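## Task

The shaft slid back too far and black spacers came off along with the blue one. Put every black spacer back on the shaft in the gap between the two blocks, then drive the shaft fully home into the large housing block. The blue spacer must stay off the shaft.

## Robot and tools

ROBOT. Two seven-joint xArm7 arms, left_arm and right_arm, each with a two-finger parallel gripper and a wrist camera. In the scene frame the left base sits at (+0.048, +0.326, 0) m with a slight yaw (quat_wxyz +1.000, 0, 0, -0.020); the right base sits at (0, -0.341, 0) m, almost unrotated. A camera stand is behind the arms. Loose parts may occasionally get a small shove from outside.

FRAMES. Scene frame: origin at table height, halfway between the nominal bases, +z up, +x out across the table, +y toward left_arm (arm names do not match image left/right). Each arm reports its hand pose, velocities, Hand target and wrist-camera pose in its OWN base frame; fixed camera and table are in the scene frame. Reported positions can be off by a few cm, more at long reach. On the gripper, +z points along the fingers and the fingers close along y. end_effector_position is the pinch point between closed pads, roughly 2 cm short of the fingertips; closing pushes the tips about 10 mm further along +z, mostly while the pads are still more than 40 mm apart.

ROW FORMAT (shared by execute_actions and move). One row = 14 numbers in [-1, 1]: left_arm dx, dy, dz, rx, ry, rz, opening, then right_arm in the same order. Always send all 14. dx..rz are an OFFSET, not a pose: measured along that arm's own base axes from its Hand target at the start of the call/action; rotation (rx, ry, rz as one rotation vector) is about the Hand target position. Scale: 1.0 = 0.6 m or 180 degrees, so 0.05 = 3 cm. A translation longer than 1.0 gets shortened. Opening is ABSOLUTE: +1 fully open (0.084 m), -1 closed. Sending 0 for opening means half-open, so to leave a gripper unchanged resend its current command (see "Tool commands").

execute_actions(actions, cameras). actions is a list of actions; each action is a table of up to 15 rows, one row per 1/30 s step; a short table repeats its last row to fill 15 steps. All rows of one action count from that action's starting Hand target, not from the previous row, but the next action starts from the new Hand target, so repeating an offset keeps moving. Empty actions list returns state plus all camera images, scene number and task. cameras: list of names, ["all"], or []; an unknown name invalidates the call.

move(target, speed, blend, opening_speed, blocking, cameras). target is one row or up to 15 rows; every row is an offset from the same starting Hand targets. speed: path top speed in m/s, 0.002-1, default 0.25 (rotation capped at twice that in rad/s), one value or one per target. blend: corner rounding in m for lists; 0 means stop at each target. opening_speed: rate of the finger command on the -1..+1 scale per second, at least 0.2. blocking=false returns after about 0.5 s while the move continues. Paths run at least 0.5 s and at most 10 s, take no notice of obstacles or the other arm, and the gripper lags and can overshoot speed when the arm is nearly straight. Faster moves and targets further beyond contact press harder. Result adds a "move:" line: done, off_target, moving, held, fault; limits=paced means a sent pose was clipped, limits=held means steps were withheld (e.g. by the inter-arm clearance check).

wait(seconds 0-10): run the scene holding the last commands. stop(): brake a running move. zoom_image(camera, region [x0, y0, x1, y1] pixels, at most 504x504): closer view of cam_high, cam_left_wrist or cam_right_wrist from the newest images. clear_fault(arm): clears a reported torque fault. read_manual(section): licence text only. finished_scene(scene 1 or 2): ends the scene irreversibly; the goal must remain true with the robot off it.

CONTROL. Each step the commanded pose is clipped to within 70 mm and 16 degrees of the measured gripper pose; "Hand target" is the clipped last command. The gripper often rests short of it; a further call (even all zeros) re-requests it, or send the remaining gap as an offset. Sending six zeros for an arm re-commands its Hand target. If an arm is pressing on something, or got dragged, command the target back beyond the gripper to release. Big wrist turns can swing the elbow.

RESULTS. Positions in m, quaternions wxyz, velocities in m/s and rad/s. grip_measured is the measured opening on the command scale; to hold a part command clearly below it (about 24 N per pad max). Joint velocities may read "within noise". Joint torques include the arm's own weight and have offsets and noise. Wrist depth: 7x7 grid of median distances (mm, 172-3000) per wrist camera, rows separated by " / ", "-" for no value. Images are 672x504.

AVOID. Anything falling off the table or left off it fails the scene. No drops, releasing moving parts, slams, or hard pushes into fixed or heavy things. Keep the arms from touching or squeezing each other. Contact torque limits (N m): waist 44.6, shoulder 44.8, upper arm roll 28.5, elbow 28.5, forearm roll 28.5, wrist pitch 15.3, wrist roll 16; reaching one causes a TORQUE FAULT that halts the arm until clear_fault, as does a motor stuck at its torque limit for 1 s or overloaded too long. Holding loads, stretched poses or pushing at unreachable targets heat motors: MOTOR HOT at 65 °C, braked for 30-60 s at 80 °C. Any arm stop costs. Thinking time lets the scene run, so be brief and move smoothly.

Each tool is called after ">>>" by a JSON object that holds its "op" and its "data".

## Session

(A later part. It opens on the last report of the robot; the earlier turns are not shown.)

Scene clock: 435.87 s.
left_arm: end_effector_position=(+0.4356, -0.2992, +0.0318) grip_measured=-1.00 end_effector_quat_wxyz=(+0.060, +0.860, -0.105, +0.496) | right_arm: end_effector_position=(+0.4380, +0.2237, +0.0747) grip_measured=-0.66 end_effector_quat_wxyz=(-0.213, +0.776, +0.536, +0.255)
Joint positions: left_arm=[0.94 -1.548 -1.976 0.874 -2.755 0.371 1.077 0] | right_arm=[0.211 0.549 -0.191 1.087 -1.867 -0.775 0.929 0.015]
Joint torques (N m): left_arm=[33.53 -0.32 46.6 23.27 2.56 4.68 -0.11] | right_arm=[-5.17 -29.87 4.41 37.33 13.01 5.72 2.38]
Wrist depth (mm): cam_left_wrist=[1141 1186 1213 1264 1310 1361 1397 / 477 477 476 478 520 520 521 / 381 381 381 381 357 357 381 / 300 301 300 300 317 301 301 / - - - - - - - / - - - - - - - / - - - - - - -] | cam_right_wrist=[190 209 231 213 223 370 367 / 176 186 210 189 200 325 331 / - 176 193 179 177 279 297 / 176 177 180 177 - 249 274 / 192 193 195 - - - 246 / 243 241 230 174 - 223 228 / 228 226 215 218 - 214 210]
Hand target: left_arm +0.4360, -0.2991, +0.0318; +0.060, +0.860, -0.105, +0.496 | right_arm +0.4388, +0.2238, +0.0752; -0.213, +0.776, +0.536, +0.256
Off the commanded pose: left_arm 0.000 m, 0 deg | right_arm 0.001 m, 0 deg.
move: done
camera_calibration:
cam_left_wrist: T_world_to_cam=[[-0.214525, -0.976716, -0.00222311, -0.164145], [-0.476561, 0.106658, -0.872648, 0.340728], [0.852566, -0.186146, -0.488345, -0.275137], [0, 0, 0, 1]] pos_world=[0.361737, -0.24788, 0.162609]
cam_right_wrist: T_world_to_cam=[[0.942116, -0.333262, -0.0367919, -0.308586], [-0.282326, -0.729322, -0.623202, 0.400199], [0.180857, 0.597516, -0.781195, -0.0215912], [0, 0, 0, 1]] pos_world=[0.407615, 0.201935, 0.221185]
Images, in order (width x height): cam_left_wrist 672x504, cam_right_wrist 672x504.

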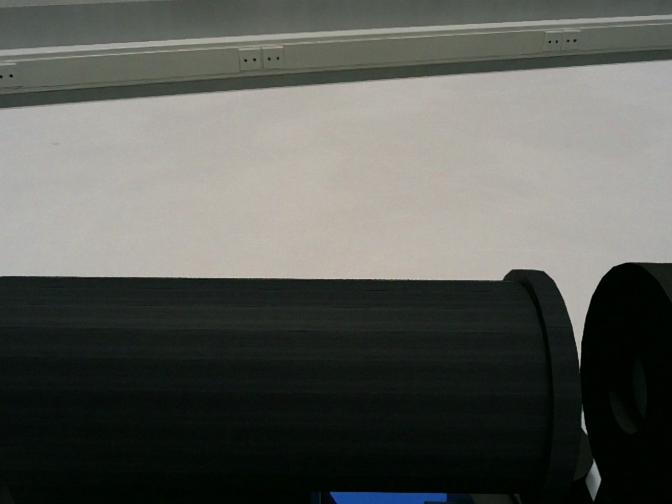

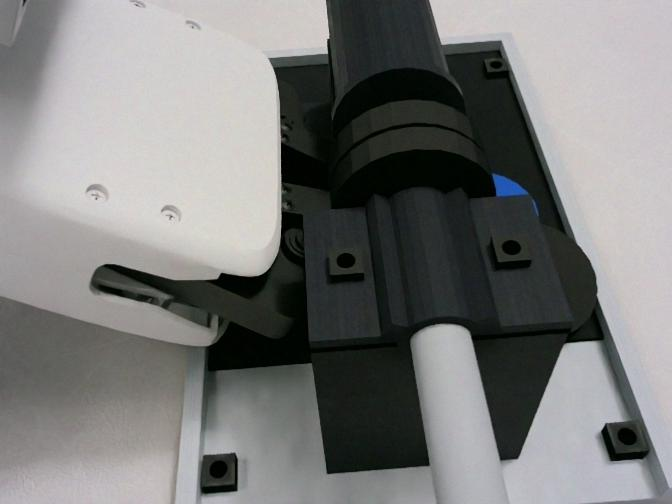

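>>> {"op": "move", "data": {"target": [[-0.10,0.024,0.0,0,0,0,-1,0,0,0,0,0,0,-1],[-0.12,0.03,0.35,0,0,0,0.1,0,0,0,0,0,0,-1],[-0.05,0.08,0.5,0.0768,0.3246,0,0.3,0,0,0,0,0,0,-1]], "speed": 0.2, "cameras": ["all"]}}

Scene clock: 444.00 s.
left_arm: end_effector_position=(+0.4058, -0.2509, +0.3316) grip_measured=+0.29 end_effector_quat_wxyz=(+0.006, +0.993, -0.118, +0.002) | right_arm: end_effector_position=(+0.4380, +0.2237, +0.0747) grip_measured=-0.66 end_effector_quat_wxyz=(-0.213, +0.776, +0.536, +0.255)
Joint positions: left_arm=[-0.345 0.68 -0.52 2.321 -2.828 -1.691 2.658 0.056] | right_arm=[0.207 0.549 -0.185 1.088 -1.869 -0.773 0.93 0.015]
Joint torques (N m): left_arm=[-7.11 -29.84 -0.28 20.33 -1.88 -2.84 1.13] | right_arm=[-5.02 -29.9 4.84 37.42 12.93 5.59 2.42]
Wrist depth (mm): cam_left_wrist=[465 462 463 463 462 462 462 / 465 465 462 463 462 462 460 / 463 463 462 462 462 463 459 / 465 463 464 449 442 377 462 / 467 463 464 449 368 376 461 / 465 466 464 464 462 461 462 / 466 465 466 464 462 461 462] | cam_right_wrist=[390 385 384 213 223 372 368 / 351 340 323 189 200 325 331 / 312 310 296 179 177 279 297 / 287 285 - 177 - 248 274 / 266 265 - - - - 246 / 243 242 230 174 - 224 227 / 227 226 216 218 - 214 210]
Hand target: left_arm +0.4060, -0.2511, +0.3318; +0.004, +0.993, -0.118, -0.001 | right_arm +0.4388, +0.2238, +0.0752; -0.213, +0.776, +0.536, +0.256
Off the commanded pose: left_arm 0.000 m, 0 deg | right_arm 0.001 m, 0 deg.
joint sent to its limit (left arm) — joint 6 (wrist pitch), lower limit. The joint targets still meet the commanded pose.
move: done
camera_calibration:
cam_left_wrist: T_world_to_cam=[[-0.223522, -0.974619, -0.0125193, -0.115127], [-0.974457, 0.223734, -0.0194212, 0.531529], [0.0217293, 0.00785847, -0.999733, 0.461081], [0, 0, 0, 1]] pos_world=[0.4822, -0.23475, 0.469839]
cam_right_wrist: T_world_to_cam=[[0.942116, -0.333262, -0.0367919, -0.308586], [-0.282326, -0.729322, -0.623202, 0.400199], [0.180857, 0.597516, -0.781195, -0.0215912], [0, 0, 0, 1]] pos_world=[0.407615, 0.201935, 0.221185]

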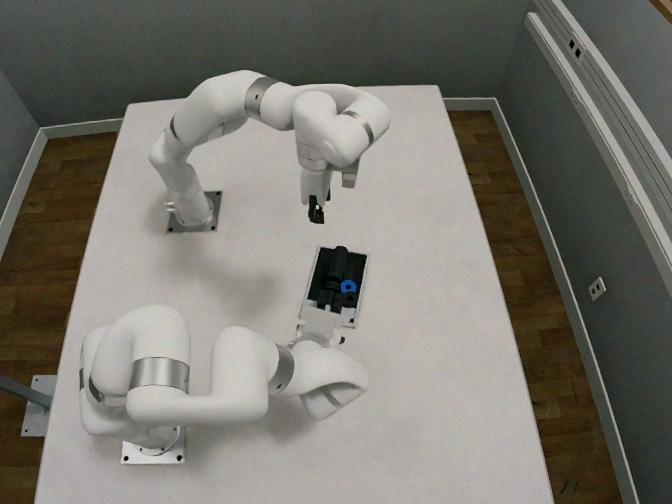

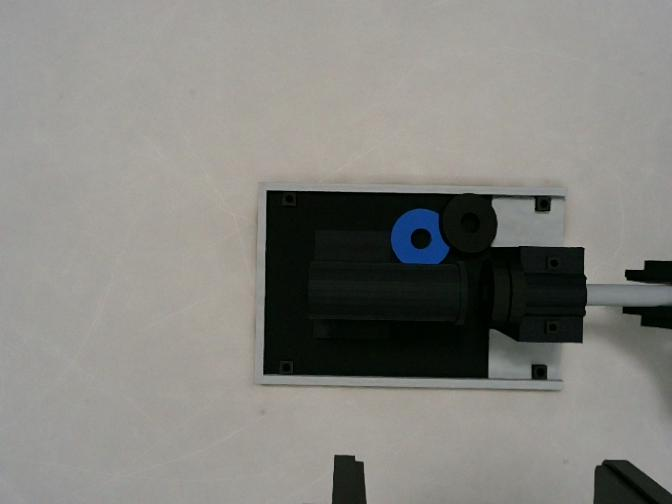

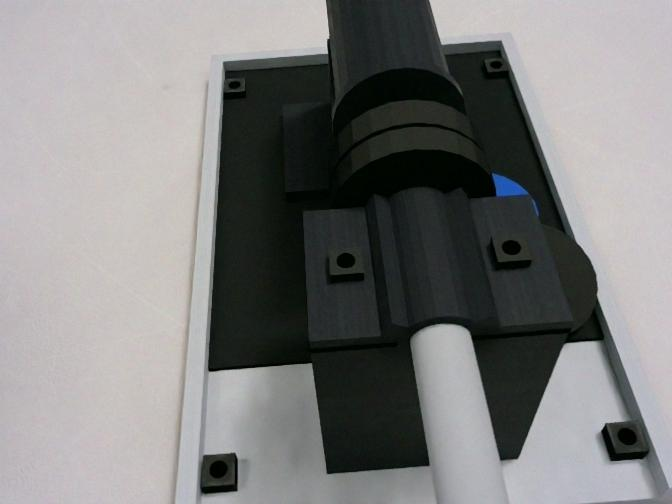

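>>> {"op": "move", "data": {"target": [[0.14,-0.12,-0.1,0.0511,0.216,0,-1,0,0,0,0,0,0,-1],[0.1288,-0.1262,-0.4,0.0511,0.216,0,-1,0,0,0,0,0,0,-1]], "speed": 0.15, "cameras": ["all"]}}

Scene clock: 452.47 s.
left_arm: end_effector_position=(+0.4824, -0.3265, +0.0917) grip_measured=-1.00 end_effector_quat_wxyz=(+0.120, +0.990, -0.071, -0.031) | right_arm: end_effector_position=(+0.4380, +0.2237, +0.0747) grip_measured=-0.66 end_effector_quat_wxyz=(-0.213, +0.776, +0.536, +0.255)
Joint positions: left_arm=[-0.394 1.292 -0.579 2.707 -2.826 -1.411 2.687 0] | right_arm=[0.202 0.549 -0.179 1.088 -1.872 -0.771 0.932 0.015]
Joint torques (N m): left_arm=[1.38 -28.71 -10 15.65 1.82 -3.19 -0.85] | right_arm=[-4.95 -29.95 5.11 37.68 12.85 5.59 2.48]
Wrist depth (mm): cam_left_wrist=[190 196 203 211 219 227 236 / 191 197 205 213 221 228 238 / 193 199 206 215 222 230 239 / 194 200 207 216 224 232 241 / 194 200 209 217 225 234 243 / 189 194 201 205 214 228 245 / 188 192 196 199 216 231 248] | cam_right_wrist=[391 385 384 213 210 - - / 351 340 323 189 182 183 184 / 313 310 296 178 177 276 290 / 287 286 - 177 - 249 274 / 266 264 - - - - 247 / 243 242 230 174 - 224 227 / 228 226 216 218 - 214 210]
Hand target: left_arm +0.4833, -0.3268, +0.0918; +0.060, +0.982, -0.087, -0.156 | right_arm +0.4388, +0.2238, +0.0752; -0.213, +0.776, +0.536, +0.256
Off the commanded pose: left_arm 0.001 m, 41 deg; orientation clipped | right_arm 0.001 m, 0 deg.
elbow stopped short (left arm): the move would have taken joint 4 (elbow) straighter than the controller allows.
move: off_target (left_arm); limits=paced
camera_calibration:
cam_left_wrist: T_world_to_cam=[[-0.123319, -0.967885, 0.219068, -0.242012], [-0.990398, 0.133936, 0.0342361, 0.591762], [-0.0624778, -0.212743, -0.975109, 0.186497], [0, 0, 0, 1]] pos_world=[0.567887, -0.273822, 0.214612]
cam_right_wrist: T_world_to_cam=[[0.942107, -0.333286, -0.0368131, -0.308573], [-0.282358, -0.729311, -0.623201, 0.400209], [0.180856, 0.597516, -0.781195, -0.0215911], [0, 0, 0, 1]] pos_world=[0.407615, 0.201935, 0.221185]

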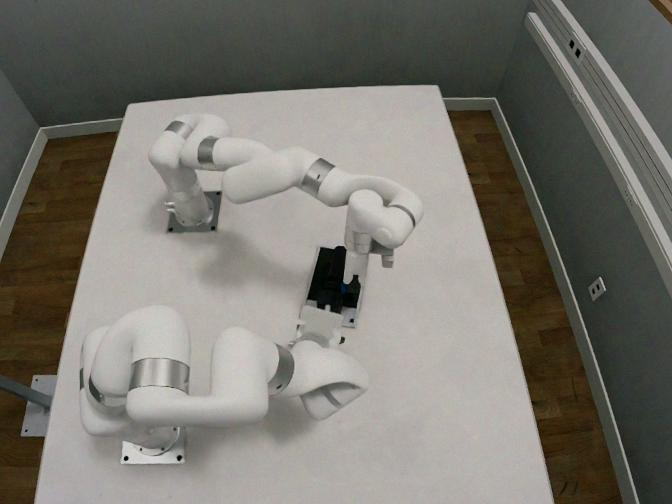

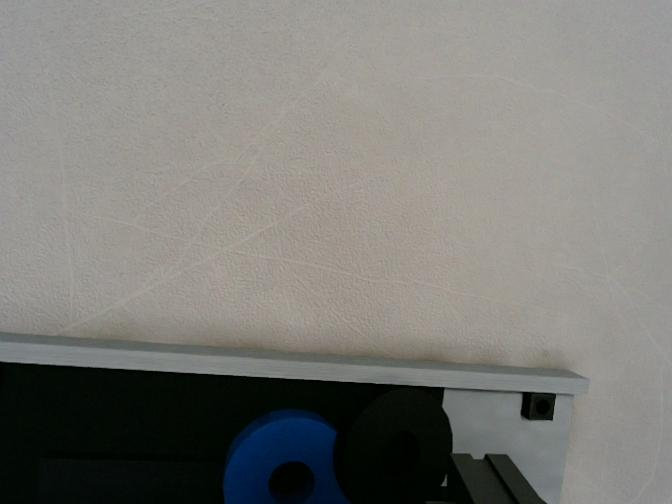

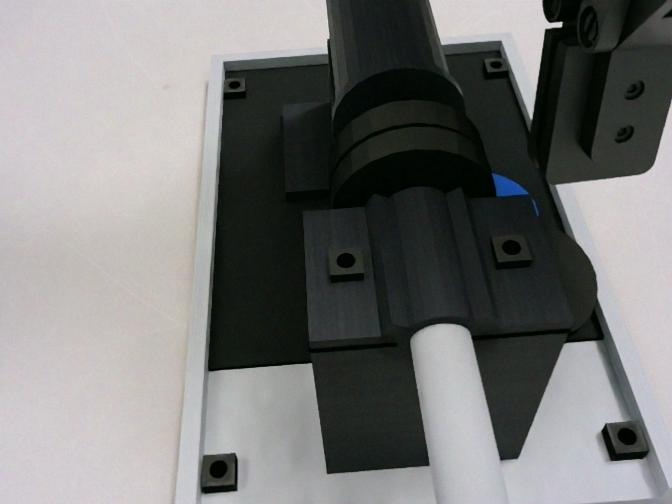

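>>> {"op": "move", "data": {"target": [[0.0126,-0.0185,0.05,0.071,-0.028,-0.0295,-1,0,0,0,0,0,0,-1],[0.0126,-0.0185,-0.063,0.071,-0.028,-0.0295,-1,0,0,0,0,0,0,-1]], "speed": 0.06, "cameras": ["cam_left_wrist","cam_right_wrist"]}}

Scene clock: 460.70 s.
left_arm: end_effector_position=(+0.4900, -0.3373, +0.0540) grip_measured=-1.00 end_effector_quat_wxyz=(+0.023, +0.992, -0.118, +0.037) | right_arm: end_effector_position=(+0.4380, +0.2237, +0.0747) grip_measured=-0.66 end_effector_quat_wxyz=(-0.213, +0.776, +0.536, +0.255)
Joint positions: left_arm=[-0.453 1.402 -1.055 2.699 -2.095 -1.429 2.541 0] | right_arm=[0.196 0.548 -0.173 1.089 -1.875 -0.768 0.933 0.015]
Joint torques (N m): left_arm=[5.94 -28.97 -11.45 6.63 2.18 -3.21 -0.88] | right_arm=[-5 -29.95 5.13 37.38 13.04 5.6 2.2]
Wrist depth (mm): cam_left_wrist=[194 194 195 195 196 197 197 / 192 192 193 194 194 195 195 / 190 191 191 192 192 193 194 / 189 189 190 190 191 192 192 / 187 188 189 189 190 190 191 / 186 187 187 187 188 189 189 / 176 176 177 178 180 181 181] | cam_right_wrist=[390 386 384 213 210 - - / 351 339 323 189 182 - - / 312 310 295 179 177 - - / 287 286 - 177 - 207 213 / 266 265 - - - - 247 / 243 241 230 174 - 223 228 / 228 227 215 218 - 214 210]
Hand target: left_arm +0.4909, -0.3379, +0.0540; -0.041, +0.988, -0.118, -0.087 | right_arm +0.4388, +0.2238, +0.0752; -0.213, +0.776, +0.536, +0.256
Off the commanded pose: left_arm 0.001 m, 21 deg; orientation clipped | right_arm 0.001 m, 0 deg.
elbow stopped short (left arm): the move would have taken joint 4 (elbow) straighter than the controller allows.
move: off_target (left_arm); limits=paced
camera_calibration:
cam_left_wrist: T_world_to_cam=[[-0.222552, -0.974821, 0.0139349, -0.185917], [-0.971159, 0.220416, -0.0909222, 0.628582], [0.0855614, -0.0337679, -0.995761, 0.136786], [0, 0, 0, 1]] pos_world=[0.557373, -0.315166, 0.195949]
cam_right_wrist: T_world_to_cam=[[0.942107, -0.333286, -0.0368131, -0.308573], [-0.282358, -0.729311, -0.623201, 0.400209], [0.180856, 0.597516, -0.781195, -0.0215911], [0, 0, 0, 1]] pos_world=[0.407615, 0.201935, 0.221185]
Images, in order (width x height): cam_left_wrist 672x504, cam_right_wrist 672x504.

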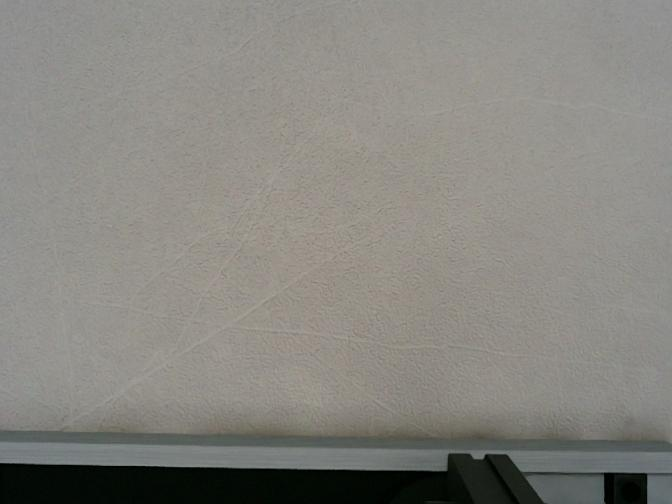

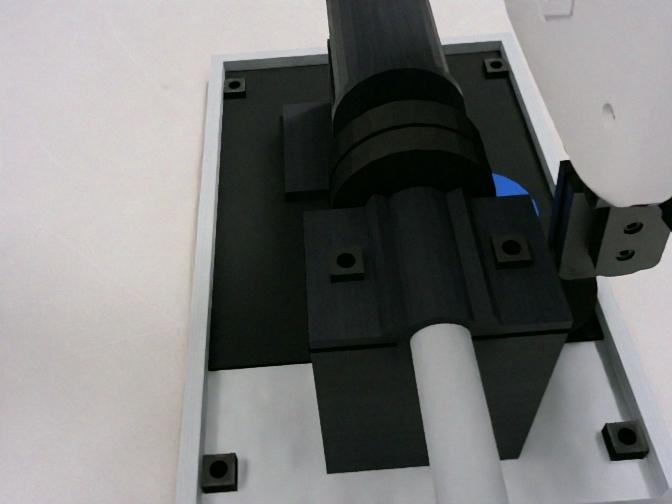

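>>> {"op": "move", "data": {"target": [[0.0067,0.007,0.04,0.065,-0.0153,0,0.25,0,0,0,0,0,0,-1]], "speed": 0.06, "cameras": ["cam_left_wrist","cam_right_wrist"]}}

Scene clock: 465.03 s.
left_arm: end_effector_position=(+0.4941, -0.3331, +0.0779) grip_measured=+0.24 end_effector_quat_wxyz=(-0.053, +0.987, -0.124, +0.084) | right_arm: end_effector_position=(+0.4380, +0.2237, +0.0747) grip_measured=-0.66 end_effector_quat_wxyz=(-0.213, +0.776, +0.536, +0.255)
Joint positions: left_arm=[-0.505 1.399 -1.196 2.685 -1.787 -1.526 2.459 0.054] | right_arm=[0.194 0.548 -0.17 1.089 -1.876 -0.767 0.934 0.015]
Joint torques (N m): left_arm=[-6.45 -29.22 -11.77 4.12 2.8 -3.24 -0.53] | right_arm=[-5.05 -30.06 5.09 37.44 12.97 5.65 2.25]
Wrist depth (mm): cam_left_wrist=[258 252 246 239 234 228 224 / 253 247 241 235 230 224 220 / 248 242 236 230 226 220 216 / 244 238 233 227 222 217 213 / 239 234 229 223 218 213 209 / 235 229 224 219 214 210 205 / 221 216 211 206 200 199 191] | cam_right_wrist=[390 385 383 213 209 - - / 351 341 323 189 182 - - / 313 311 296 179 177 276 - / 287 285 - 177 - 248 - / 266 264 - - - - 246 / 243 242 230 174 - 223 228 / 228 226 215 218 - 214 209]
Hand target: left_arm +0.4949, -0.3337, +0.0780; -0.123, +0.985, -0.112, -0.037 | right_arm +0.4388, +0.2238, +0.0752; -0.213, +0.776, +0.536, +0.256
Off the commanded pose: left_arm 0.001 m, 21 deg; orientation clipped | right_arm 0.001 m, 0 deg.
move: off_target (left_arm); limits=paced
camera_calibration:
cam_left_wrist: T_world_to_cam=[[-0.220838, -0.96413, -0.147252, -0.165945], [-0.955378, 0.244212, -0.166171, 0.63983], [0.196172, 0.103984, -0.975041, 0.15009], [0, 0, 0, 1]] pos_world=[0.54519, -0.331854, 0.228229]
cam_right_wrist: T_world_to_cam=[[0.942107, -0.333286, -0.0368131, -0.308573], [-0.282358, -0.729311, -0.623201, 0.400209], [0.180856, 0.597516, -0.781195, -0.0215911], [0, 0, 0, 1]] pos_world=[0.407615, 0.201935, 0.221185]
Images, in order (width x height): cam_left_wrist 672x504, cam_right_wrist 672x504.

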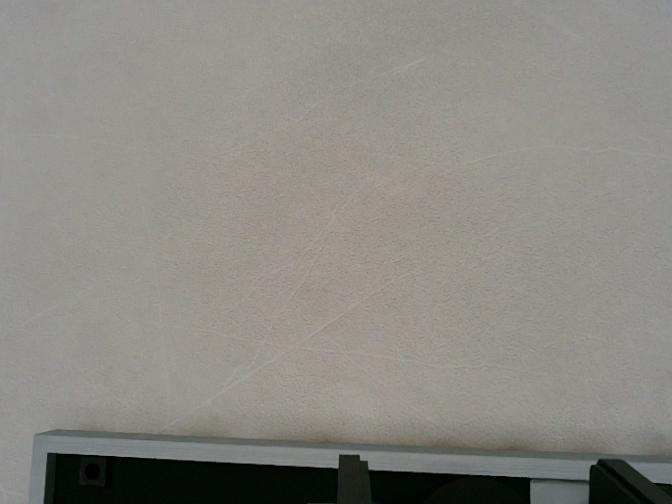

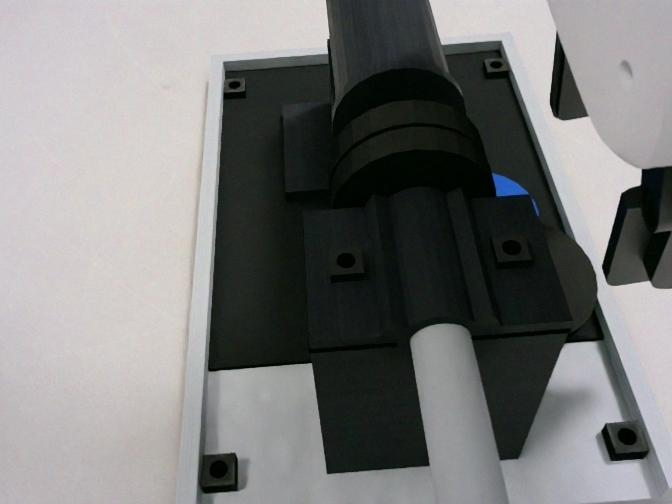

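>>> {"op": "move", "data": {"target": [[0.007,0.001,-0.04,-0.05,0.0118,0,-1,0,0,0,0,0,0,-1]], "speed": 0.05}}

>>> {"op": "move", "data": {"target": [[0,0,-0.018,0,0,0,-1,0,0,0,0,0,0,-1]], "speed": 0.03, "cameras": ["cam_left_wrist","cam_right_wrist"]}}

Scene clock: 468.63 s.
left_arm: end_effector_position=(+0.4983, -0.3326, +0.0539) grip_measured=-1.00 end_effector_quat_wxyz=(+0.008, +0.992, -0.118, +0.052) | right_arm: end_effector_position=(+0.4380, +0.2237, +0.0747) grip_measured=-0.66 end_effector_quat_wxyz=(-0.213, +0.776, +0.536, +0.255)
Joint positions: left_arm=[-0.43 1.459 -1.365 2.684 -1.745 -1.495 2.499 0] | right_arm=[0.192 0.548 -0.168 1.089 -1.877 -0.766 0.934 0.015]
Joint torques (N m): left_arm=[6 -29.3 -12.57 0.85 2.27 -3.41 -0.69] | right_arm=[-5.09 -29.89 5.18 37.56 12.78 5.56 2.32]
Wrist depth (mm): cam_left_wrist=[202 201 201 201 200 199 199 / 200 199 198 198 197 197 196 / 197 197 196 196 195 194 194 / 195 194 194 193 193 193 192 / 193 192 192 191 191 191 190 / 191 190 190 190 189 189 188 / 180 182 183 186 187 186 186] | cam_right_wrist=[390 385 383 213 210 - - / 351 340 324 189 182 - - / 312 311 296 179 177 - - / 288 286 - 177 - 248 267 / 266 265 - - - - 246 / 243 242 230 174 - 224 227 / 228 226 215 218 - 214 210]
Hand target: left_arm +0.4991, -0.3331, +0.0540; -0.043, +0.991, -0.116, -0.046 | right_arm +0.4388, +0.2238, +0.0752; -0.213, +0.776, +0.536, +0.256
Off the commanded pose: left_arm 0.001 m, 13 deg | right_arm 0.001 m, 0 deg.
move: off_target (left_arm)

Scene clock: 472.73 s.
left_arm: end_effector_position=(+0.4983, -0.3325, +0.0432) grip_measured=-1.00 end_effector_quat_wxyz=(+0.007, +0.992, -0.118, +0.051) | right_arm: end_effector_position=(+0.4380, +0.2237, +0.0747) grip_measured=-0.66 end_effector_quat_wxyz=(-0.213, +0.776, +0.536, +0.255)
Joint positions: left_arm=[-0.427 1.494 -1.452 2.682 -1.652 -1.503 2.494 0] | right_arm=[0.189 0.548 -0.165 1.089 -1.879 -0.765 0.935 0.015]
Joint torques (N m): left_arm=[6.45 -29.07 -12.64 -0.83 2.25 -3.24 -0.75] | right_arm=[-5.02 -29.75 5.28 37.43 12.96 5.6 2.41]
Wrist depth (mm): cam_left_wrist=[190 190 189 189 188 188 187 / 188 188 187 187 186 185 185 / 186 185 185 184 183 183 183 / 184 183 183 182 182 181 181 / 182 182 181 181 181 180 179 / 180 179 179 179 178 178 177 / 178 178 178 177 177 176 176] | cam_right_wrist=[389 386 384 213 211 - - / 351 339 323 189 182 - - / 312 311 296 179 177 - - / 288 285 - 177 - 235 223 / 266 265 - - - - 247 / 243 241 230 174 - 224 227 / 228 226 215 218 - 214 210]
Hand target: left_arm +0.4991, -0.3331, +0.0432; -0.043, +0.991, -0.116, -0.046 | right_arm +0.4388, +0.2238, +0.0752; -0.213, +0.776, +0.536, +0.256
Off the commanded pose: left_arm 0.001 m, 13 deg | right_arm 0.001 m, 0 deg.
move: off_target (left_arm)
camera_calibration:
cam_left_wrist: T_world_to_cam=[[-0.221832, -0.974897, -0.0191474, -0.178205], [-0.968043, 0.222543, -0.11562, 0.634754], [0.116979, -0.0071128, -0.993109, 0.118656], [0, 0, 0, 1]] pos_world=[0.561057, -0.314148, 0.187816]
cam_right_wrist: T_world_to_cam=[[0.942107, -0.333286, -0.0368131, -0.308573], [-0.282358, -0.729311, -0.623201, 0.400209], [0.180856, 0.597516, -0.781195, -0.0215911], [0, 0, 0, 1]] pos_world=[0.407615, 0.201935, 0.221185]
Images, in order (width x height): cam_left_wrist 672x504, cam_right_wrist 672x504.

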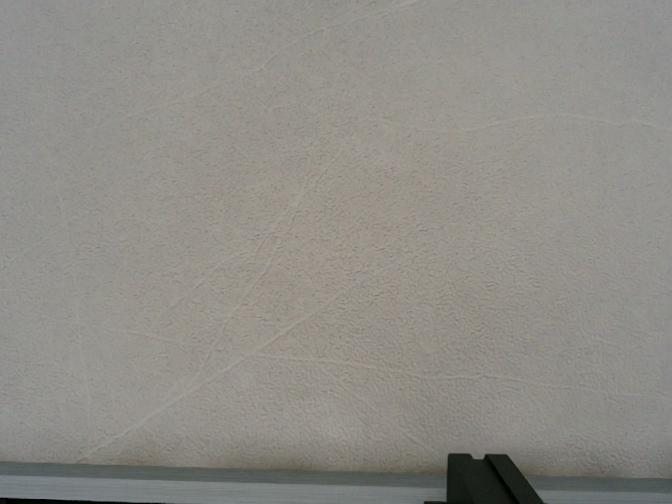

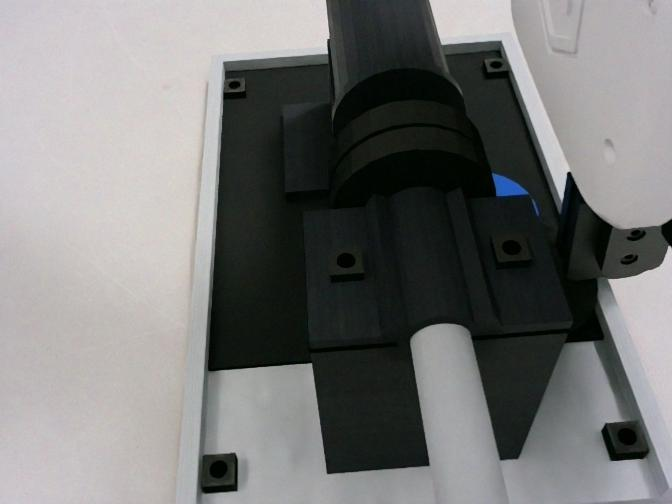

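>>> {"op": "move", "data": {"target": [[-0.0013,0.001,-0.01,-0.039,-0.0575,-0.002,-1,0,0,0,0,0,0,-1]], "speed": 0.03}}

>>> {"op": "move", "data": {"target": [[0,0,-0.0033,0,0,0,-1,0,0,0,0,0,0,-1]], "speed": 0.02}}

Scene clock: 473.67 s.
left_arm: end_effector_position=(+0.4986, -0.3325, +0.0380) grip_measured=-1.00 end_effector_quat_wxyz=(+0.007, +0.992, -0.118, +0.051) | right_arm: end_effector_position=(+0.4380, +0.2237, +0.0747) grip_measured=-0.66 end_effector_quat_wxyz=(-0.213, +0.776, +0.536, +0.255)
Joint positions: left_arm=[-0.427 1.502 -1.45 2.682 -1.649 -1.496 2.492 0] | right_arm=[0.188 0.548 -0.164 1.089 -1.879 -0.765 0.935 0.015]
Joint torques (N m): left_arm=[-7.39 -4.59 2.92 0.31 0.48 3.32 -0.69] | right_arm=[-5.16 -30.12 5.49 37.51 13.06 5.58 2.27]
Wrist depth (mm): cam_left_wrist=[186 186 185 185 184 184 183 / 184 184 183 182 182 181 181 / 182 181 181 181 180 179 179 / 180 179 179 178 178 178 177 / 178 178 177 177 176 176 175 / 176 175 175 175 174 174 173 / 174 174 174 173 173 172 172] | cam_right_wrist=[390 386 384 213 211 - - / 351 341 323 189 182 - - / 312 309 296 179 177 - - / 288 286 - 177 - 227 176 / 266 265 - - - - 247 / 244 242 230 174 - 223 228 / 228 227 215 218 - 214 210]
Hand target: left_arm +0.4983, -0.3325, +0.0372; +0.007, +0.992, -0.118, +0.051 | right_arm +0.4388, +0.2238, +0.0752; -0.213, +0.776, +0.536, +0.256
Off the commanded pose: left_arm 0.001 m, 0 deg | right_arm 0.001 m, 0 deg.
move: done

Scene clock: 474.37 s.
left_arm: end_effector_position=(+0.4990, -0.3329, +0.0370) grip_measured=-1.00 end_effector_quat_wxyz=(+0.007, +0.992, -0.118, +0.052) | right_arm: end_effector_position=(+0.4380, +0.2237, +0.0747) grip_measured=-0.66 end_effector_quat_wxyz=(-0.213, +0.776, +0.536, +0.255)
Joint positions: left_arm=[-0.428 1.503 -1.447 2.681 -1.65 -1.492 2.492 0] | right_arm=[0.188 0.548 -0.164 1.089 -1.88 -0.764 0.936 0.015]
Joint torques (N m): left_arm=[-5.99 2.75 5.06 -5.77 -3.67 4.1 -0.79] | right_arm=[-5.18 -30.14 5.18 37.49 12.93 5.58 2.29]
Wrist depth (mm): cam_left_wrist=[186 186 185 184 184 184 183 / 184 183 183 182 182 181 181 / 181 181 181 180 180 179 179 / 179 179 178 178 178 177 177 / 178 177 177 176 176 175 175 / 176 175 175 174 174 173 173 / 174 173 173 173 172 172 -] | cam_right_wrist=[390 386 383 213 210 - - / 351 339 323 189 182 - - / 312 311 295 179 177 - - / 287 286 - 177 - 236 178 / 267 265 - - - - 247 / 243 242 230 174 - 223 228 / 228 227 216 218 - 214 210]
Hand target: left_arm +0.4983, -0.3325, +0.0352; +0.007, +0.992, -0.118, +0.051 | right_arm +0.4388, +0.2238, +0.0752; -0.213, +0.776, +0.536, +0.256
Off the commanded pose: left_arm 0.002 m, 0 deg | right_arm 0.001 m, 0 deg.
move: done

>>> {"op": "move", "data": {"target": [[-0.0058,-0.0243,0,0,0,0,-1,0,0,0,0,0,0,-1]], "speed": 0.03, "cameras": ["cam_right_wrist"]}}

Scene clock: 475.37 s.
left_arm: end_effector_position=(+0.4944, -0.3467, +0.0354) grip_measured=-1.00 end_effector_quat_wxyz=(+0.012, +0.991, -0.118, +0.059) | right_arm: end_effector_position=(+0.4380, +0.2237, +0.0747) grip_measured=-0.66 end_effector_quat_wxyz=(-0.213, +0.776, +0.536, +0.255)
Joint positions: left_arm=[-0.452 1.505 -1.45 2.682 -1.64 -1.477 2.467 0] | right_arm=[0.187 0.548 -0.163 1.089 -1.88 -0.764 0.936 0.015]
Joint torques (N m): left_arm=[-12.15 -7.57 -10.63 -6.26 -0.63 0.81 -0.98] | right_arm=[-4.93 -29.95 5.34 37.47 12.87 5.56 2.32]
Wrist depth (mm): cam_left_wrist=[185 185 184 184 184 184 183 / 182 182 182 182 181 181 181 / 180 180 179 179 179 178 178 / 177 177 177 177 177 176 176 / 176 175 175 175 175 174 174 / 173 173 173 173 172 172 172 / - - - - - - -] | cam_right_wrist=[391 386 384 213 211 - - / 351 340 324 189 182 - - / 312 309 295 179 177 - - / 287 286 - 177 - - - / 266 264 - - - - 234 / 243 242 230 174 - 224 227 / 228 227 215 217 - 214 209]
Hand target: left_arm +0.4948, -0.3471, +0.0352; +0.007, +0.992, -0.118, +0.051 | right_arm +0.4388, +0.2238, +0.0752; -0.213, +0.776, +0.536, +0.256
Off the commanded pose: left_arm 0.001 m, 1 deg | right_arm 0.001 m, 0 deg.
move: done
camera_calibration:
cam_right_wrist: T_world_to_cam=[[0.942107, -0.333286, -0.0368131, -0.308573], [-0.282358, -0.729311, -0.623201, 0.400209], [0.180856, 0.597516, -0.781195, -0.0215911], [0, 0, 0, 1]] pos_world=[0.407615, 0.201935, 0.221185]
Images, in order (width x height): cam_right_wrist 672x504.

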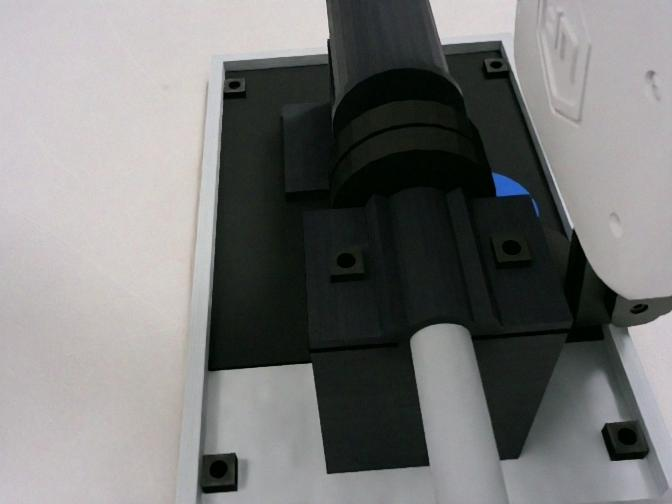

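>>> {"op": "move", "data": {"target": [[0,0,0.2,0,0,0,0,0,0,0,0,0,0,-1]], "speed": 0.15, "cameras": ["cam_left_wrist","cam_right_wrist"]}}

Scene clock: 478.17 s.
left_arm: end_effector_position=(+0.4941, -0.3465, +0.1551) grip_measured=-0.01 end_effector_quat_wxyz=(+0.027, +0.989, -0.118, +0.086) | right_arm: end_effector_position=(+0.4380, +0.2237, +0.0747) grip_measured=-0.66 end_effector_quat_wxyz=(-0.213, +0.776, +0.536, +0.255)
Joint positions: left_arm=[-0.446 1.322 -1.505 2.682 -1.655 -1.605 2.476 0.044] | right_arm=[0.186 0.548 -0.162 1.089 -1.88 -0.764 0.936 0.015]
Joint torques (N m): left_arm=[6.71 -30 -12.37 -1.19 2.41 -2.98 -0.67] | right_arm=[-4.76 -30.05 5.39 37.26 12.78 5.65 2.33]
Wrist depth (mm): cam_left_wrist=[317 317 318 319 321 322 323 / 310 311 311 313 313 314 316 / 304 304 305 306 306 308 309 / 297 298 299 300 301 301 302 / 292 294 294 295 295 296 297 / 287 287 288 289 290 290 290 / 272 272 271 271 273 276 285] | cam_right_wrist=[391 386 383 213 223 371 - / 351 340 323 189 200 325 333 / 312 310 296 179 177 276 297 / 288 286 - 178 - 250 274 / 266 264 - - - - 248 / 243 242 230 174 - 224 228 / 228 227 215 218 - 214 210]
Hand target: left_arm +0.4948, -0.3471, +0.1552; +0.007, +0.992, -0.118, +0.051 | right_arm +0.4388, +0.2238, +0.0752; -0.213, +0.776, +0.536, +0.256
Off the commanded pose: left_arm 0.001 m, 5 deg | right_arm 0.001 m, 0 deg.
move: off_target (left_arm)
camera_calibration:
cam_left_wrist: T_world_to_cam=[[-0.223332, -0.974678, 0.0112366, -0.194581], [-0.957461, 0.217197, -0.189983, 0.651229], [0.182732, -0.053188, -0.981723, 0.179974], [0, 0, 0, 1]] pos_world=[0.547184, -0.321526, 0.302593]
cam_right_wrist: T_world_to_cam=[[0.942107, -0.333286, -0.0368131, -0.308573], [-0.282358, -0.729311, -0.623201, 0.400209], [0.180856, 0.597516, -0.781195, -0.0215911], [0, 0, 0, 1]] pos_world=[0.407615, 0.201935, 0.221185]
Images, in order (width x height): cam_left_wrist 672x504, cam_right_wrist 672x504.

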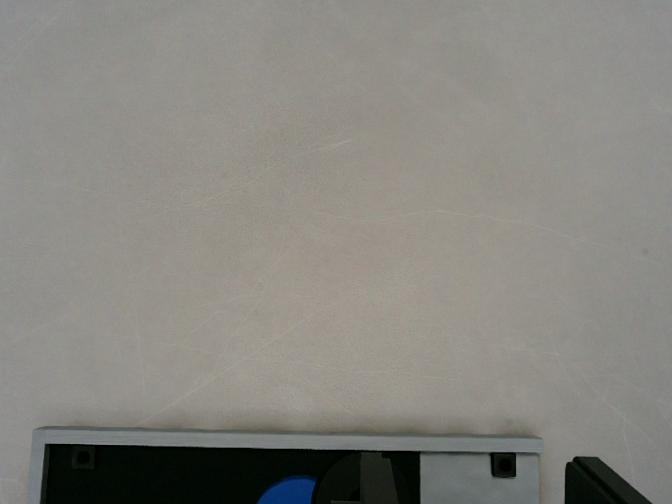

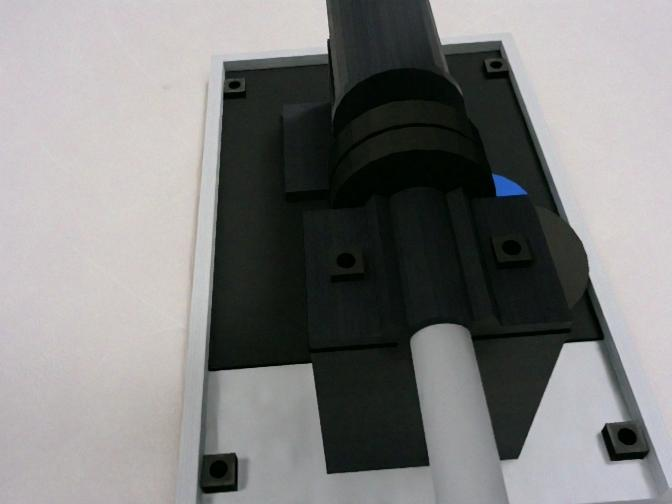

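>>> {"op": "move", "data": {"target": [[-0.05,0.122,0.25,-0.02,-0.09,0.0008,-1,0,0,0,0,0,0,-1],[-0.273,0.122,0.25,-0.0438,-0.1845,0.0016,-1,0,0,0,0,0,0,-1],[-0.273,0.122,0.075,-0.0438,-0.1845,0.0016,-1,0,0,0,0,0,0,-1]], "speed": 0.2}}

Scene clock: 482.60 s.
left_arm: end_effector_position=(+0.3310, -0.2739, +0.2002) grip_measured=-1.00 end_effector_quat_wxyz=(+0.040, +0.933, -0.109, +0.340) | right_arm: end_effector_position=(+0.4380, +0.2237, +0.0747) grip_measured=-0.66 end_effector_quat_wxyz=(-0.213, +0.776, +0.536, +0.255)
Joint positions: left_arm=[0.796 0.156 -1.975 0.741 -1.925 -0.732 1.291 0] | right_arm=[0.183 0.547 -0.159 1.089 -1.882 -0.762 0.937 0.015]
Joint torques (N m): left_arm=[-7.3 -1.82 1.48 19.25 -0.53 0.07 -0.67] | right_arm=[-4.72 -30.19 5.67 37.72 12.95 5.63 2.43]
Wrist depth (mm): cam_left_wrist=[1317 1322 624 644 625 643 647 / 564 564 564 562 561 560 561 / 500 484 497 497 496 496 495 / 446 446 446 447 445 444 444 / 415 413 413 390 413 403 412 / 378 369 279 278 275 278 287 / 348 340 332 332 338 311 339] | cam_right_wrist=[389 385 383 213 223 370 367 / 351 339 324 189 200 325 331 / 312 310 296 179 177 277 298 / 287 286 - 177 - 250 274 / 266 265 - - - - 248 / 243 242 230 174 - 224 228 / 228 227 215 218 - 214 210]
Hand target: left_arm +0.3310, -0.2739, +0.2002; +0.040, +0.933, -0.109, +0.340 | right_arm +0.4388, +0.2238, +0.0752; -0.213, +0.776, +0.536, +0.256
Off the commanded pose: left_arm 0.000 m, 0 deg | right_arm 0.001 m, 0 deg.
move: done

>>> {"op": "move", "data": {"target": [[-0.1,0.05,0.1,-0.064,-0.27,0,-1,0,0,0,0,0,0,-1]], "speed": 0.25}}

Scene clock: 485.20 s.
left_arm: end_effector_position=(+0.2710, -0.2439, +0.2602) grip_measured=-1.00 end_effector_quat_wxyz=(+0.083, +0.702, -0.082, +0.702) | right_arm: end_effector_position=(+0.4380, +0.2237, +0.0747) grip_measured=-0.66 end_effector_quat_wxyz=(-0.213, +0.776, +0.536, +0.255)
Joint positions: left_arm=[0.821 -0.426 -2.32 0.176 -1.267 -1.308 -0.206 0] | right_arm=[0.182 0.547 -0.157 1.09 -1.883 -0.762 0.937 0.015]
Joint torques (N m): left_arm=[6.12 5.26 0.8 7.89 -2.71 -3.73 -0.54] | right_arm=[-4.94 -30.03 5.53 37.56 12.72 5.62 2.33]
Wrist depth (mm): cam_left_wrist=[1394 1440 1474 1567 1619 1681 1790 / 1386 1440 1343 1553 1615 1690 1804 / 1377 1428 1477 1564 1611 1681 1776 / 1391 1449 1499 1557 1630 1694 1799 / 1372 1428 1487 1550 1615 1681 1790 / 1377 1411 1468 1539 1593 1677 1772 / 1383 1440 1474 1536 1619 1661 1763] | cam_right_wrist=[391 385 384 213 223 371 367 / 352 340 323 189 200 324 332 / 312 310 296 179 177 277 298 / 287 286 - 177 - 250 274 / 266 264 - - - - 248 / 243 242 230 174 - 223 227 / 228 227 216 218 - 214 210]
Hand target: left_arm +0.2710, -0.2439, +0.2602; +0.083, +0.702, -0.082, +0.702 | right_arm +0.4388, +0.2238, +0.0752; -0.213, +0.776, +0.536, +0.256
Off the commanded pose: left_arm 0.000 m, 0 deg | right_arm 0.001 m, 0 deg.
move: done

>>> {"op": "move", "data": {"target": [[0.1,0.05,0.15,-0.1578,0.2833,0.1555,-1,0,0,0,0,0,0,-1],[0.234,0.068,0.113,-0.3157,0.5666,0.311,-1,0,0,0,0,0,0,-1]], "speed": 0.3}}

Scene clock: 490.23 s.
left_arm: end_effector_position=(+0.4114, -0.2031, +0.3280) grip_measured=-1.00 end_effector_quat_wxyz=(+0.098, +0.799, +0.577, -0.136) | right_arm: end_effector_position=(+0.4380, +0.2237, +0.0747) grip_measured=-0.66 end_effector_quat_wxyz=(-0.213, +0.776, +0.536, +0.255)
Joint positions: left_arm=[0.338 0.965 -1.678 1.979 -2.382 -1.677 0.888 0] | right_arm=[0.179 0.547 -0.153 1.09 -1.885 -0.76 0.938 0.015]
Joint torques (N m): left_arm=[-7.19 -18.74 -11.86 11.01 -0.98 -2.83 1.15] | right_arm=[-5.41 -29.88 5.59 37.51 12.63 5.65 2.33]
Wrist depth (mm): cam_left_wrist=[409 408 406 402 404 403 403 / 428 425 424 419 418 415 418 / 446 444 438 433 427 429 436 / 461 459 458 450 437 444 453 / 483 480 479 474 458 455 474 / 508 505 505 496 408 486 498 / 536 528 524 524 514 518 522] | cam_right_wrist=[390 386 384 213 223 370 367 / 352 340 322 189 200 325 332 / 312 310 296 179 177 277 297 / 287 285 - 178 - 250 274 / 267 264 - - - - 248 / 243 242 230 174 - 223 227 / 228 227 215 218 - 214 210]
Hand target: left_arm +0.4114, -0.2031, +0.3280; +0.098, +0.799, +0.577, -0.136 | right_arm +0.4388, +0.2238, +0.0752; -0.213, +0.776, +0.536, +0.256
Off the commanded pose: left_arm 0.000 m, 0 deg | right_arm 0.001 m, 0 deg.
move: done

>>> {"op": "move", "data": {"target": [[0.1,-0.06,0.05,0,0,0,0,0,0,0,0,0,0,-1]], "speed": 0.2, "cameras": ["cam_left_wrist"]}}

Scene clock: 501.60 s.
left_arm: end_effector_position=(+0.4707, -0.2388, +0.3576) grip_measured=-0.01 end_effector_quat_wxyz=(+0.176, +0.785, +0.585, -0.102) | right_arm: end_effector_position=(+0.4380, +0.2237, +0.0747) grip_measured=-0.66 end_effector_quat_wxyz=(-0.213, +0.776, +0.536, +0.255)
Joint positions: left_arm=[-0.045 0.917 -1.294 2.585 -2.454 -1.691 1.147 0.044] | right_arm=[0.178 0.547 -0.152 1.09 -1.885 -0.76 0.939 0.015]
Joint torques (N m): left_arm=[-6.9 -30.55 -3.5 10.99 -2.6 -2.29 1.01] | right_arm=[-4.83 -30.07 5.49 37.49 12.68 5.57 2.31]
Wrist depth (mm): cam_left_wrist=[401 408 417 428 437 446 455 / 419 426 426 438 458 466 477 / 439 447 442 452 479 491 502 / 457 469 468 464 501 515 528 / 476 489 488 491 528 541 555 / 503 515 520 538 558 573 591 / 530 536 550 462 595 602 624] | cam_right_wrist=[391 386 384 213 224 371 367 / 352 339 323 189 201 325 332 / 312 311 296 179 177 276 297 / 287 285 - 177 - 250 275 / 267 265 - - - - 249 / 243 242 230 174 - 224 227 / 228 227 215 218 - 214 209]
Hand target: left_arm +0.4714, -0.2391, +0.3580; +0.098, +0.799, +0.577, -0.136 | right_arm +0.4388, +0.2238, +0.0752; -0.213, +0.776, +0.536, +0.256
Off the commanded pose: left_arm 0.001 m, 10 deg | right_arm 0.001 m, 0 deg.
joint sent to its limit (left arm) — joint 6 (wrist pitch), lower limit. The joint targets are off in orientation, not in position.
move: off_target (left_arm)
camera_calibration:
cam_left_wrist: T_world_to_cam=[[0.958673, -0.25225, 0.131594, -0.523898], [-0.283155, -0.89103, 0.354809, -0.133027], [0.0277535, -0.377407, -0.925632, 0.364261], [0, 0, 0, 1]] pos_world=[0.45447, -0.11321, 0.453313]
Images, in order (width x height): cam_left_wrist 672x504.

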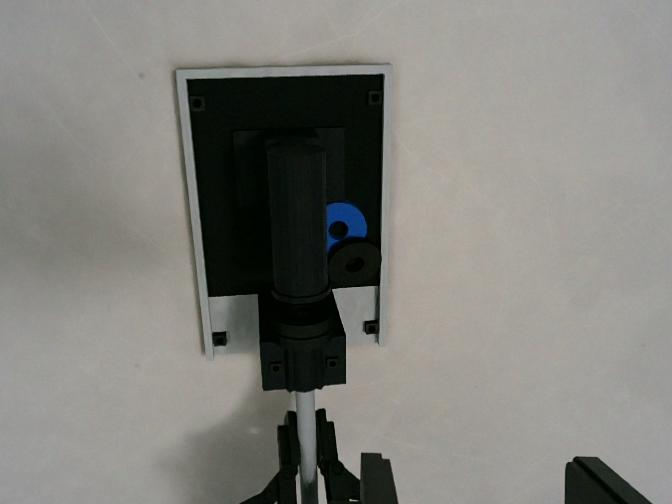

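>>> {"op": "move", "data": {"target": [[0.0608,-0.0807,-0.2,0.0739,-0.1347,-0.4651,-1,0,0,0,0,0,0,-1],[0.0608,-0.0807,-0.4,0.0739,-0.1347,-0.4651,-1,0,0,0,0,0,0,-1],[0.0608,-0.0807,-0.53,0.0739,-0.1347,-0.4651,-1,0,0,0,0,0,0,-1]], "speed": 0.15, "cameras": ["cam_left_wrist","cam_right_wrist"]}}

Scene clock: 510.00 s.
left_arm: end_effector_position=(+0.5080, -0.2873, +0.0401) grip_measured=-1.00 end_effector_quat_wxyz=(+0.007, +0.992, -0.118, +0.051) | right_arm: end_effector_position=(+0.4380, +0.2237, +0.0747) grip_measured=-0.66 end_effector_quat_wxyz=(-0.213, +0.776, +0.536, +0.255)
Joint positions: left_arm=[-0.147 1.366 -1.255 2.215 -1.854 -1.375 2.348 0] | right_arm=[0.173 0.547 -0.146 1.09 -1.888 -0.757 0.94 0.015]
Joint torques (N m): left_arm=[-7.04 -26.9 -10.71 10.51 2.38 0.1 -0.71] | right_arm=[-4.94 -29.98 5.8 37.58 12.81 5.66 2.23]
Wrist depth (mm): cam_left_wrist=[188 187 186 186 186 185 184 / 185 185 184 184 183 183 182 / 183 182 182 182 181 181 180 / 181 180 180 180 179 178 178 / 179 179 178 178 177 177 176 / 177 176 176 176 176 175 174 / 176 175 175 175 174 173 173] | cam_right_wrist=[390 386 384 213 211 - 175 / 352 339 323 189 195 242 187 / 312 310 296 179 177 268 296 / 287 285 - 177 - 250 274 / 266 265 - - - - 248 / 243 242 230 174 - 223 227 / 227 227 216 218 - 214 210]
Hand target: left_arm +0.5079, -0.2875, +0.0400; +0.007, +0.992, -0.118, +0.051 | right_arm +0.4388, +0.2238, +0.0752; -0.213, +0.776, +0.536, +0.256
Off the commanded pose: left_arm 0.000 m, 0 deg | right_arm 0.001 m, 0 deg.
move: done
camera_calibration:
cam_left_wrist: T_world_to_cam=[[-0.220261, -0.97524, -0.0197921, -0.132938], [-0.968292, 0.221054, -0.116385, 0.633509], [0.117878, -0.00647049, -0.993007, 0.114419], [0, 0, 0, 1]] pos_world=[0.570653, -0.268946, 0.184719]
cam_right_wrist: T_world_to_cam=[[0.942107, -0.333286, -0.0368131, -0.308573], [-0.282358, -0.729311, -0.623201, 0.400209], [0.180856, 0.597516, -0.781195, -0.0215911], [0, 0, 0, 1]] pos_world=[0.407615, 0.201935, 0.221185]
Images, in order (width x height): cam_left_wrist 672x504, cam_right_wrist 672x504.

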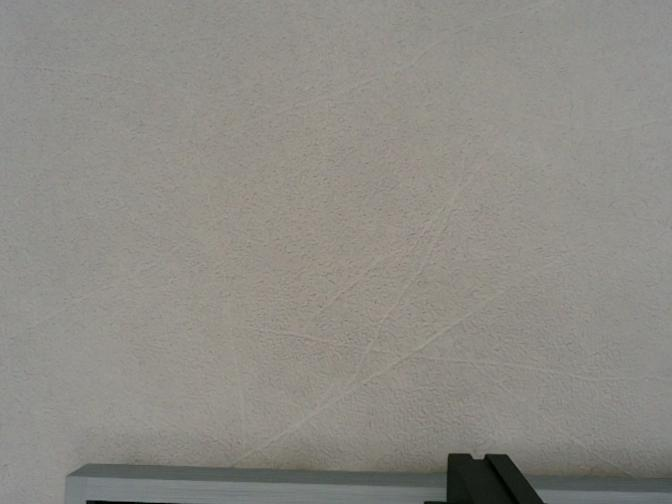

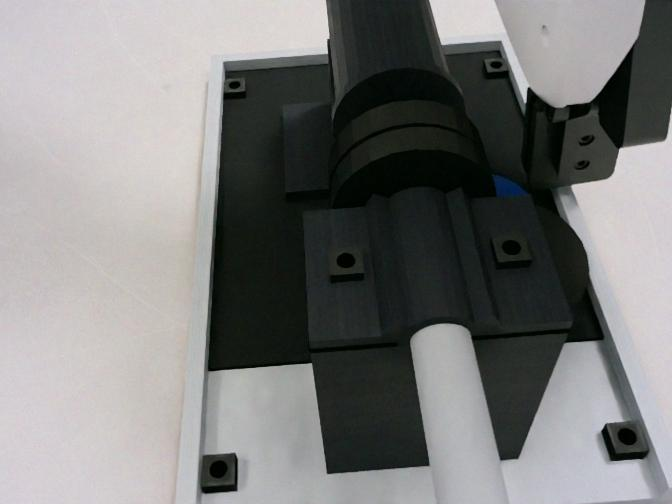

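>>> {"op": "move", "data": {"target": [[0,0,-0.0042,0,0,0,-1,0,0,0,0,0,0,-1],[-0.0104,-0.0438,-0.0042,0,0,0,-1,0,0,0,0,0,0,-1]], "speed": 0.03, "cameras": ["cam_right_wrist"]}}

Scene clock: 512.10 s.
left_arm: end_effector_position=(+0.5017, -0.3137, +0.0375) grip_measured=-1.00 end_effector_quat_wxyz=(+0.007, +0.992, -0.118, +0.051) | right_arm: end_effector_position=(+0.4380, +0.2237, +0.0747) grip_measured=-0.66 end_effector_quat_wxyz=(-0.213, +0.776, +0.536, +0.255)
Joint positions: left_arm=[-0.257 1.401 -1.254 2.358 -1.845 -1.398 2.372 0] | right_arm=[0.171 0.547 -0.145 1.09 -1.889 -0.757 0.941 0.015]
Joint torques (N m): left_arm=[-16.26 -24.64 -24.24 3.32 -2.79 -2.75 0.87] | right_arm=[-4.94 -29.91 5.82 37.48 12.64 5.7 2.38]
Wrist depth (mm): cam_left_wrist=[185 184 184 183 183 182 182 / 183 182 182 181 181 180 180 / 181 180 180 179 179 178 178 / 179 178 178 177 177 176 176 / 177 176 176 175 175 174 174 / 175 174 174 173 173 172 172 / 173 173 172 172 - - -] | cam_right_wrist=[391 386 383 213 210 - - / 351 340 323 189 182 - - / 311 310 296 179 177 239 184 / 287 286 - 177 - 246 268 / 266 265 - - - - 247 / 243 242 230 174 - 224 227 / 228 226 215 218 - 214 210]
Hand target: left_arm +0.5017, -0.3138, +0.0375; +0.007, +0.992, -0.118, +0.051 | right_arm +0.4388, +0.2238, +0.0752; -0.213, +0.776, +0.536, +0.256
Off the commanded pose: left_arm 0.000 m, 0 deg | right_arm 0.001 m, 0 deg.
move: done
camera_calibration:
cam_right_wrist: T_world_to_cam=[[0.942107, -0.333286, -0.0368131, -0.308573], [-0.282358, -0.729311, -0.623201, 0.400209], [0.180856, 0.597516, -0.781195, -0.0215911], [0, 0, 0, 1]] pos_world=[0.407615, 0.201935, 0.221185]
Images, in order (width x height): cam_right_wrist 672x504.

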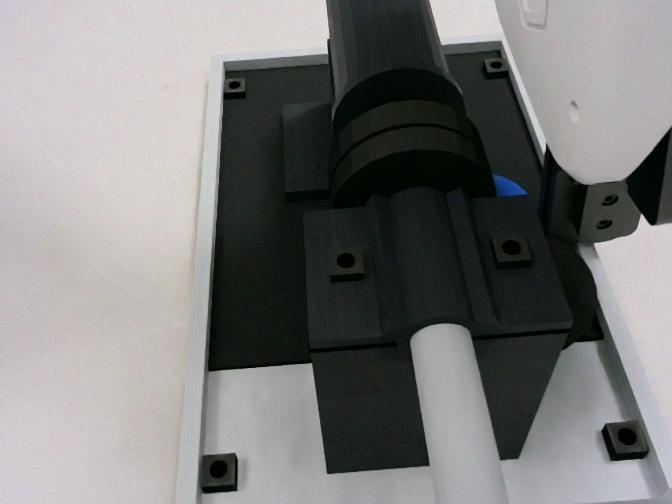

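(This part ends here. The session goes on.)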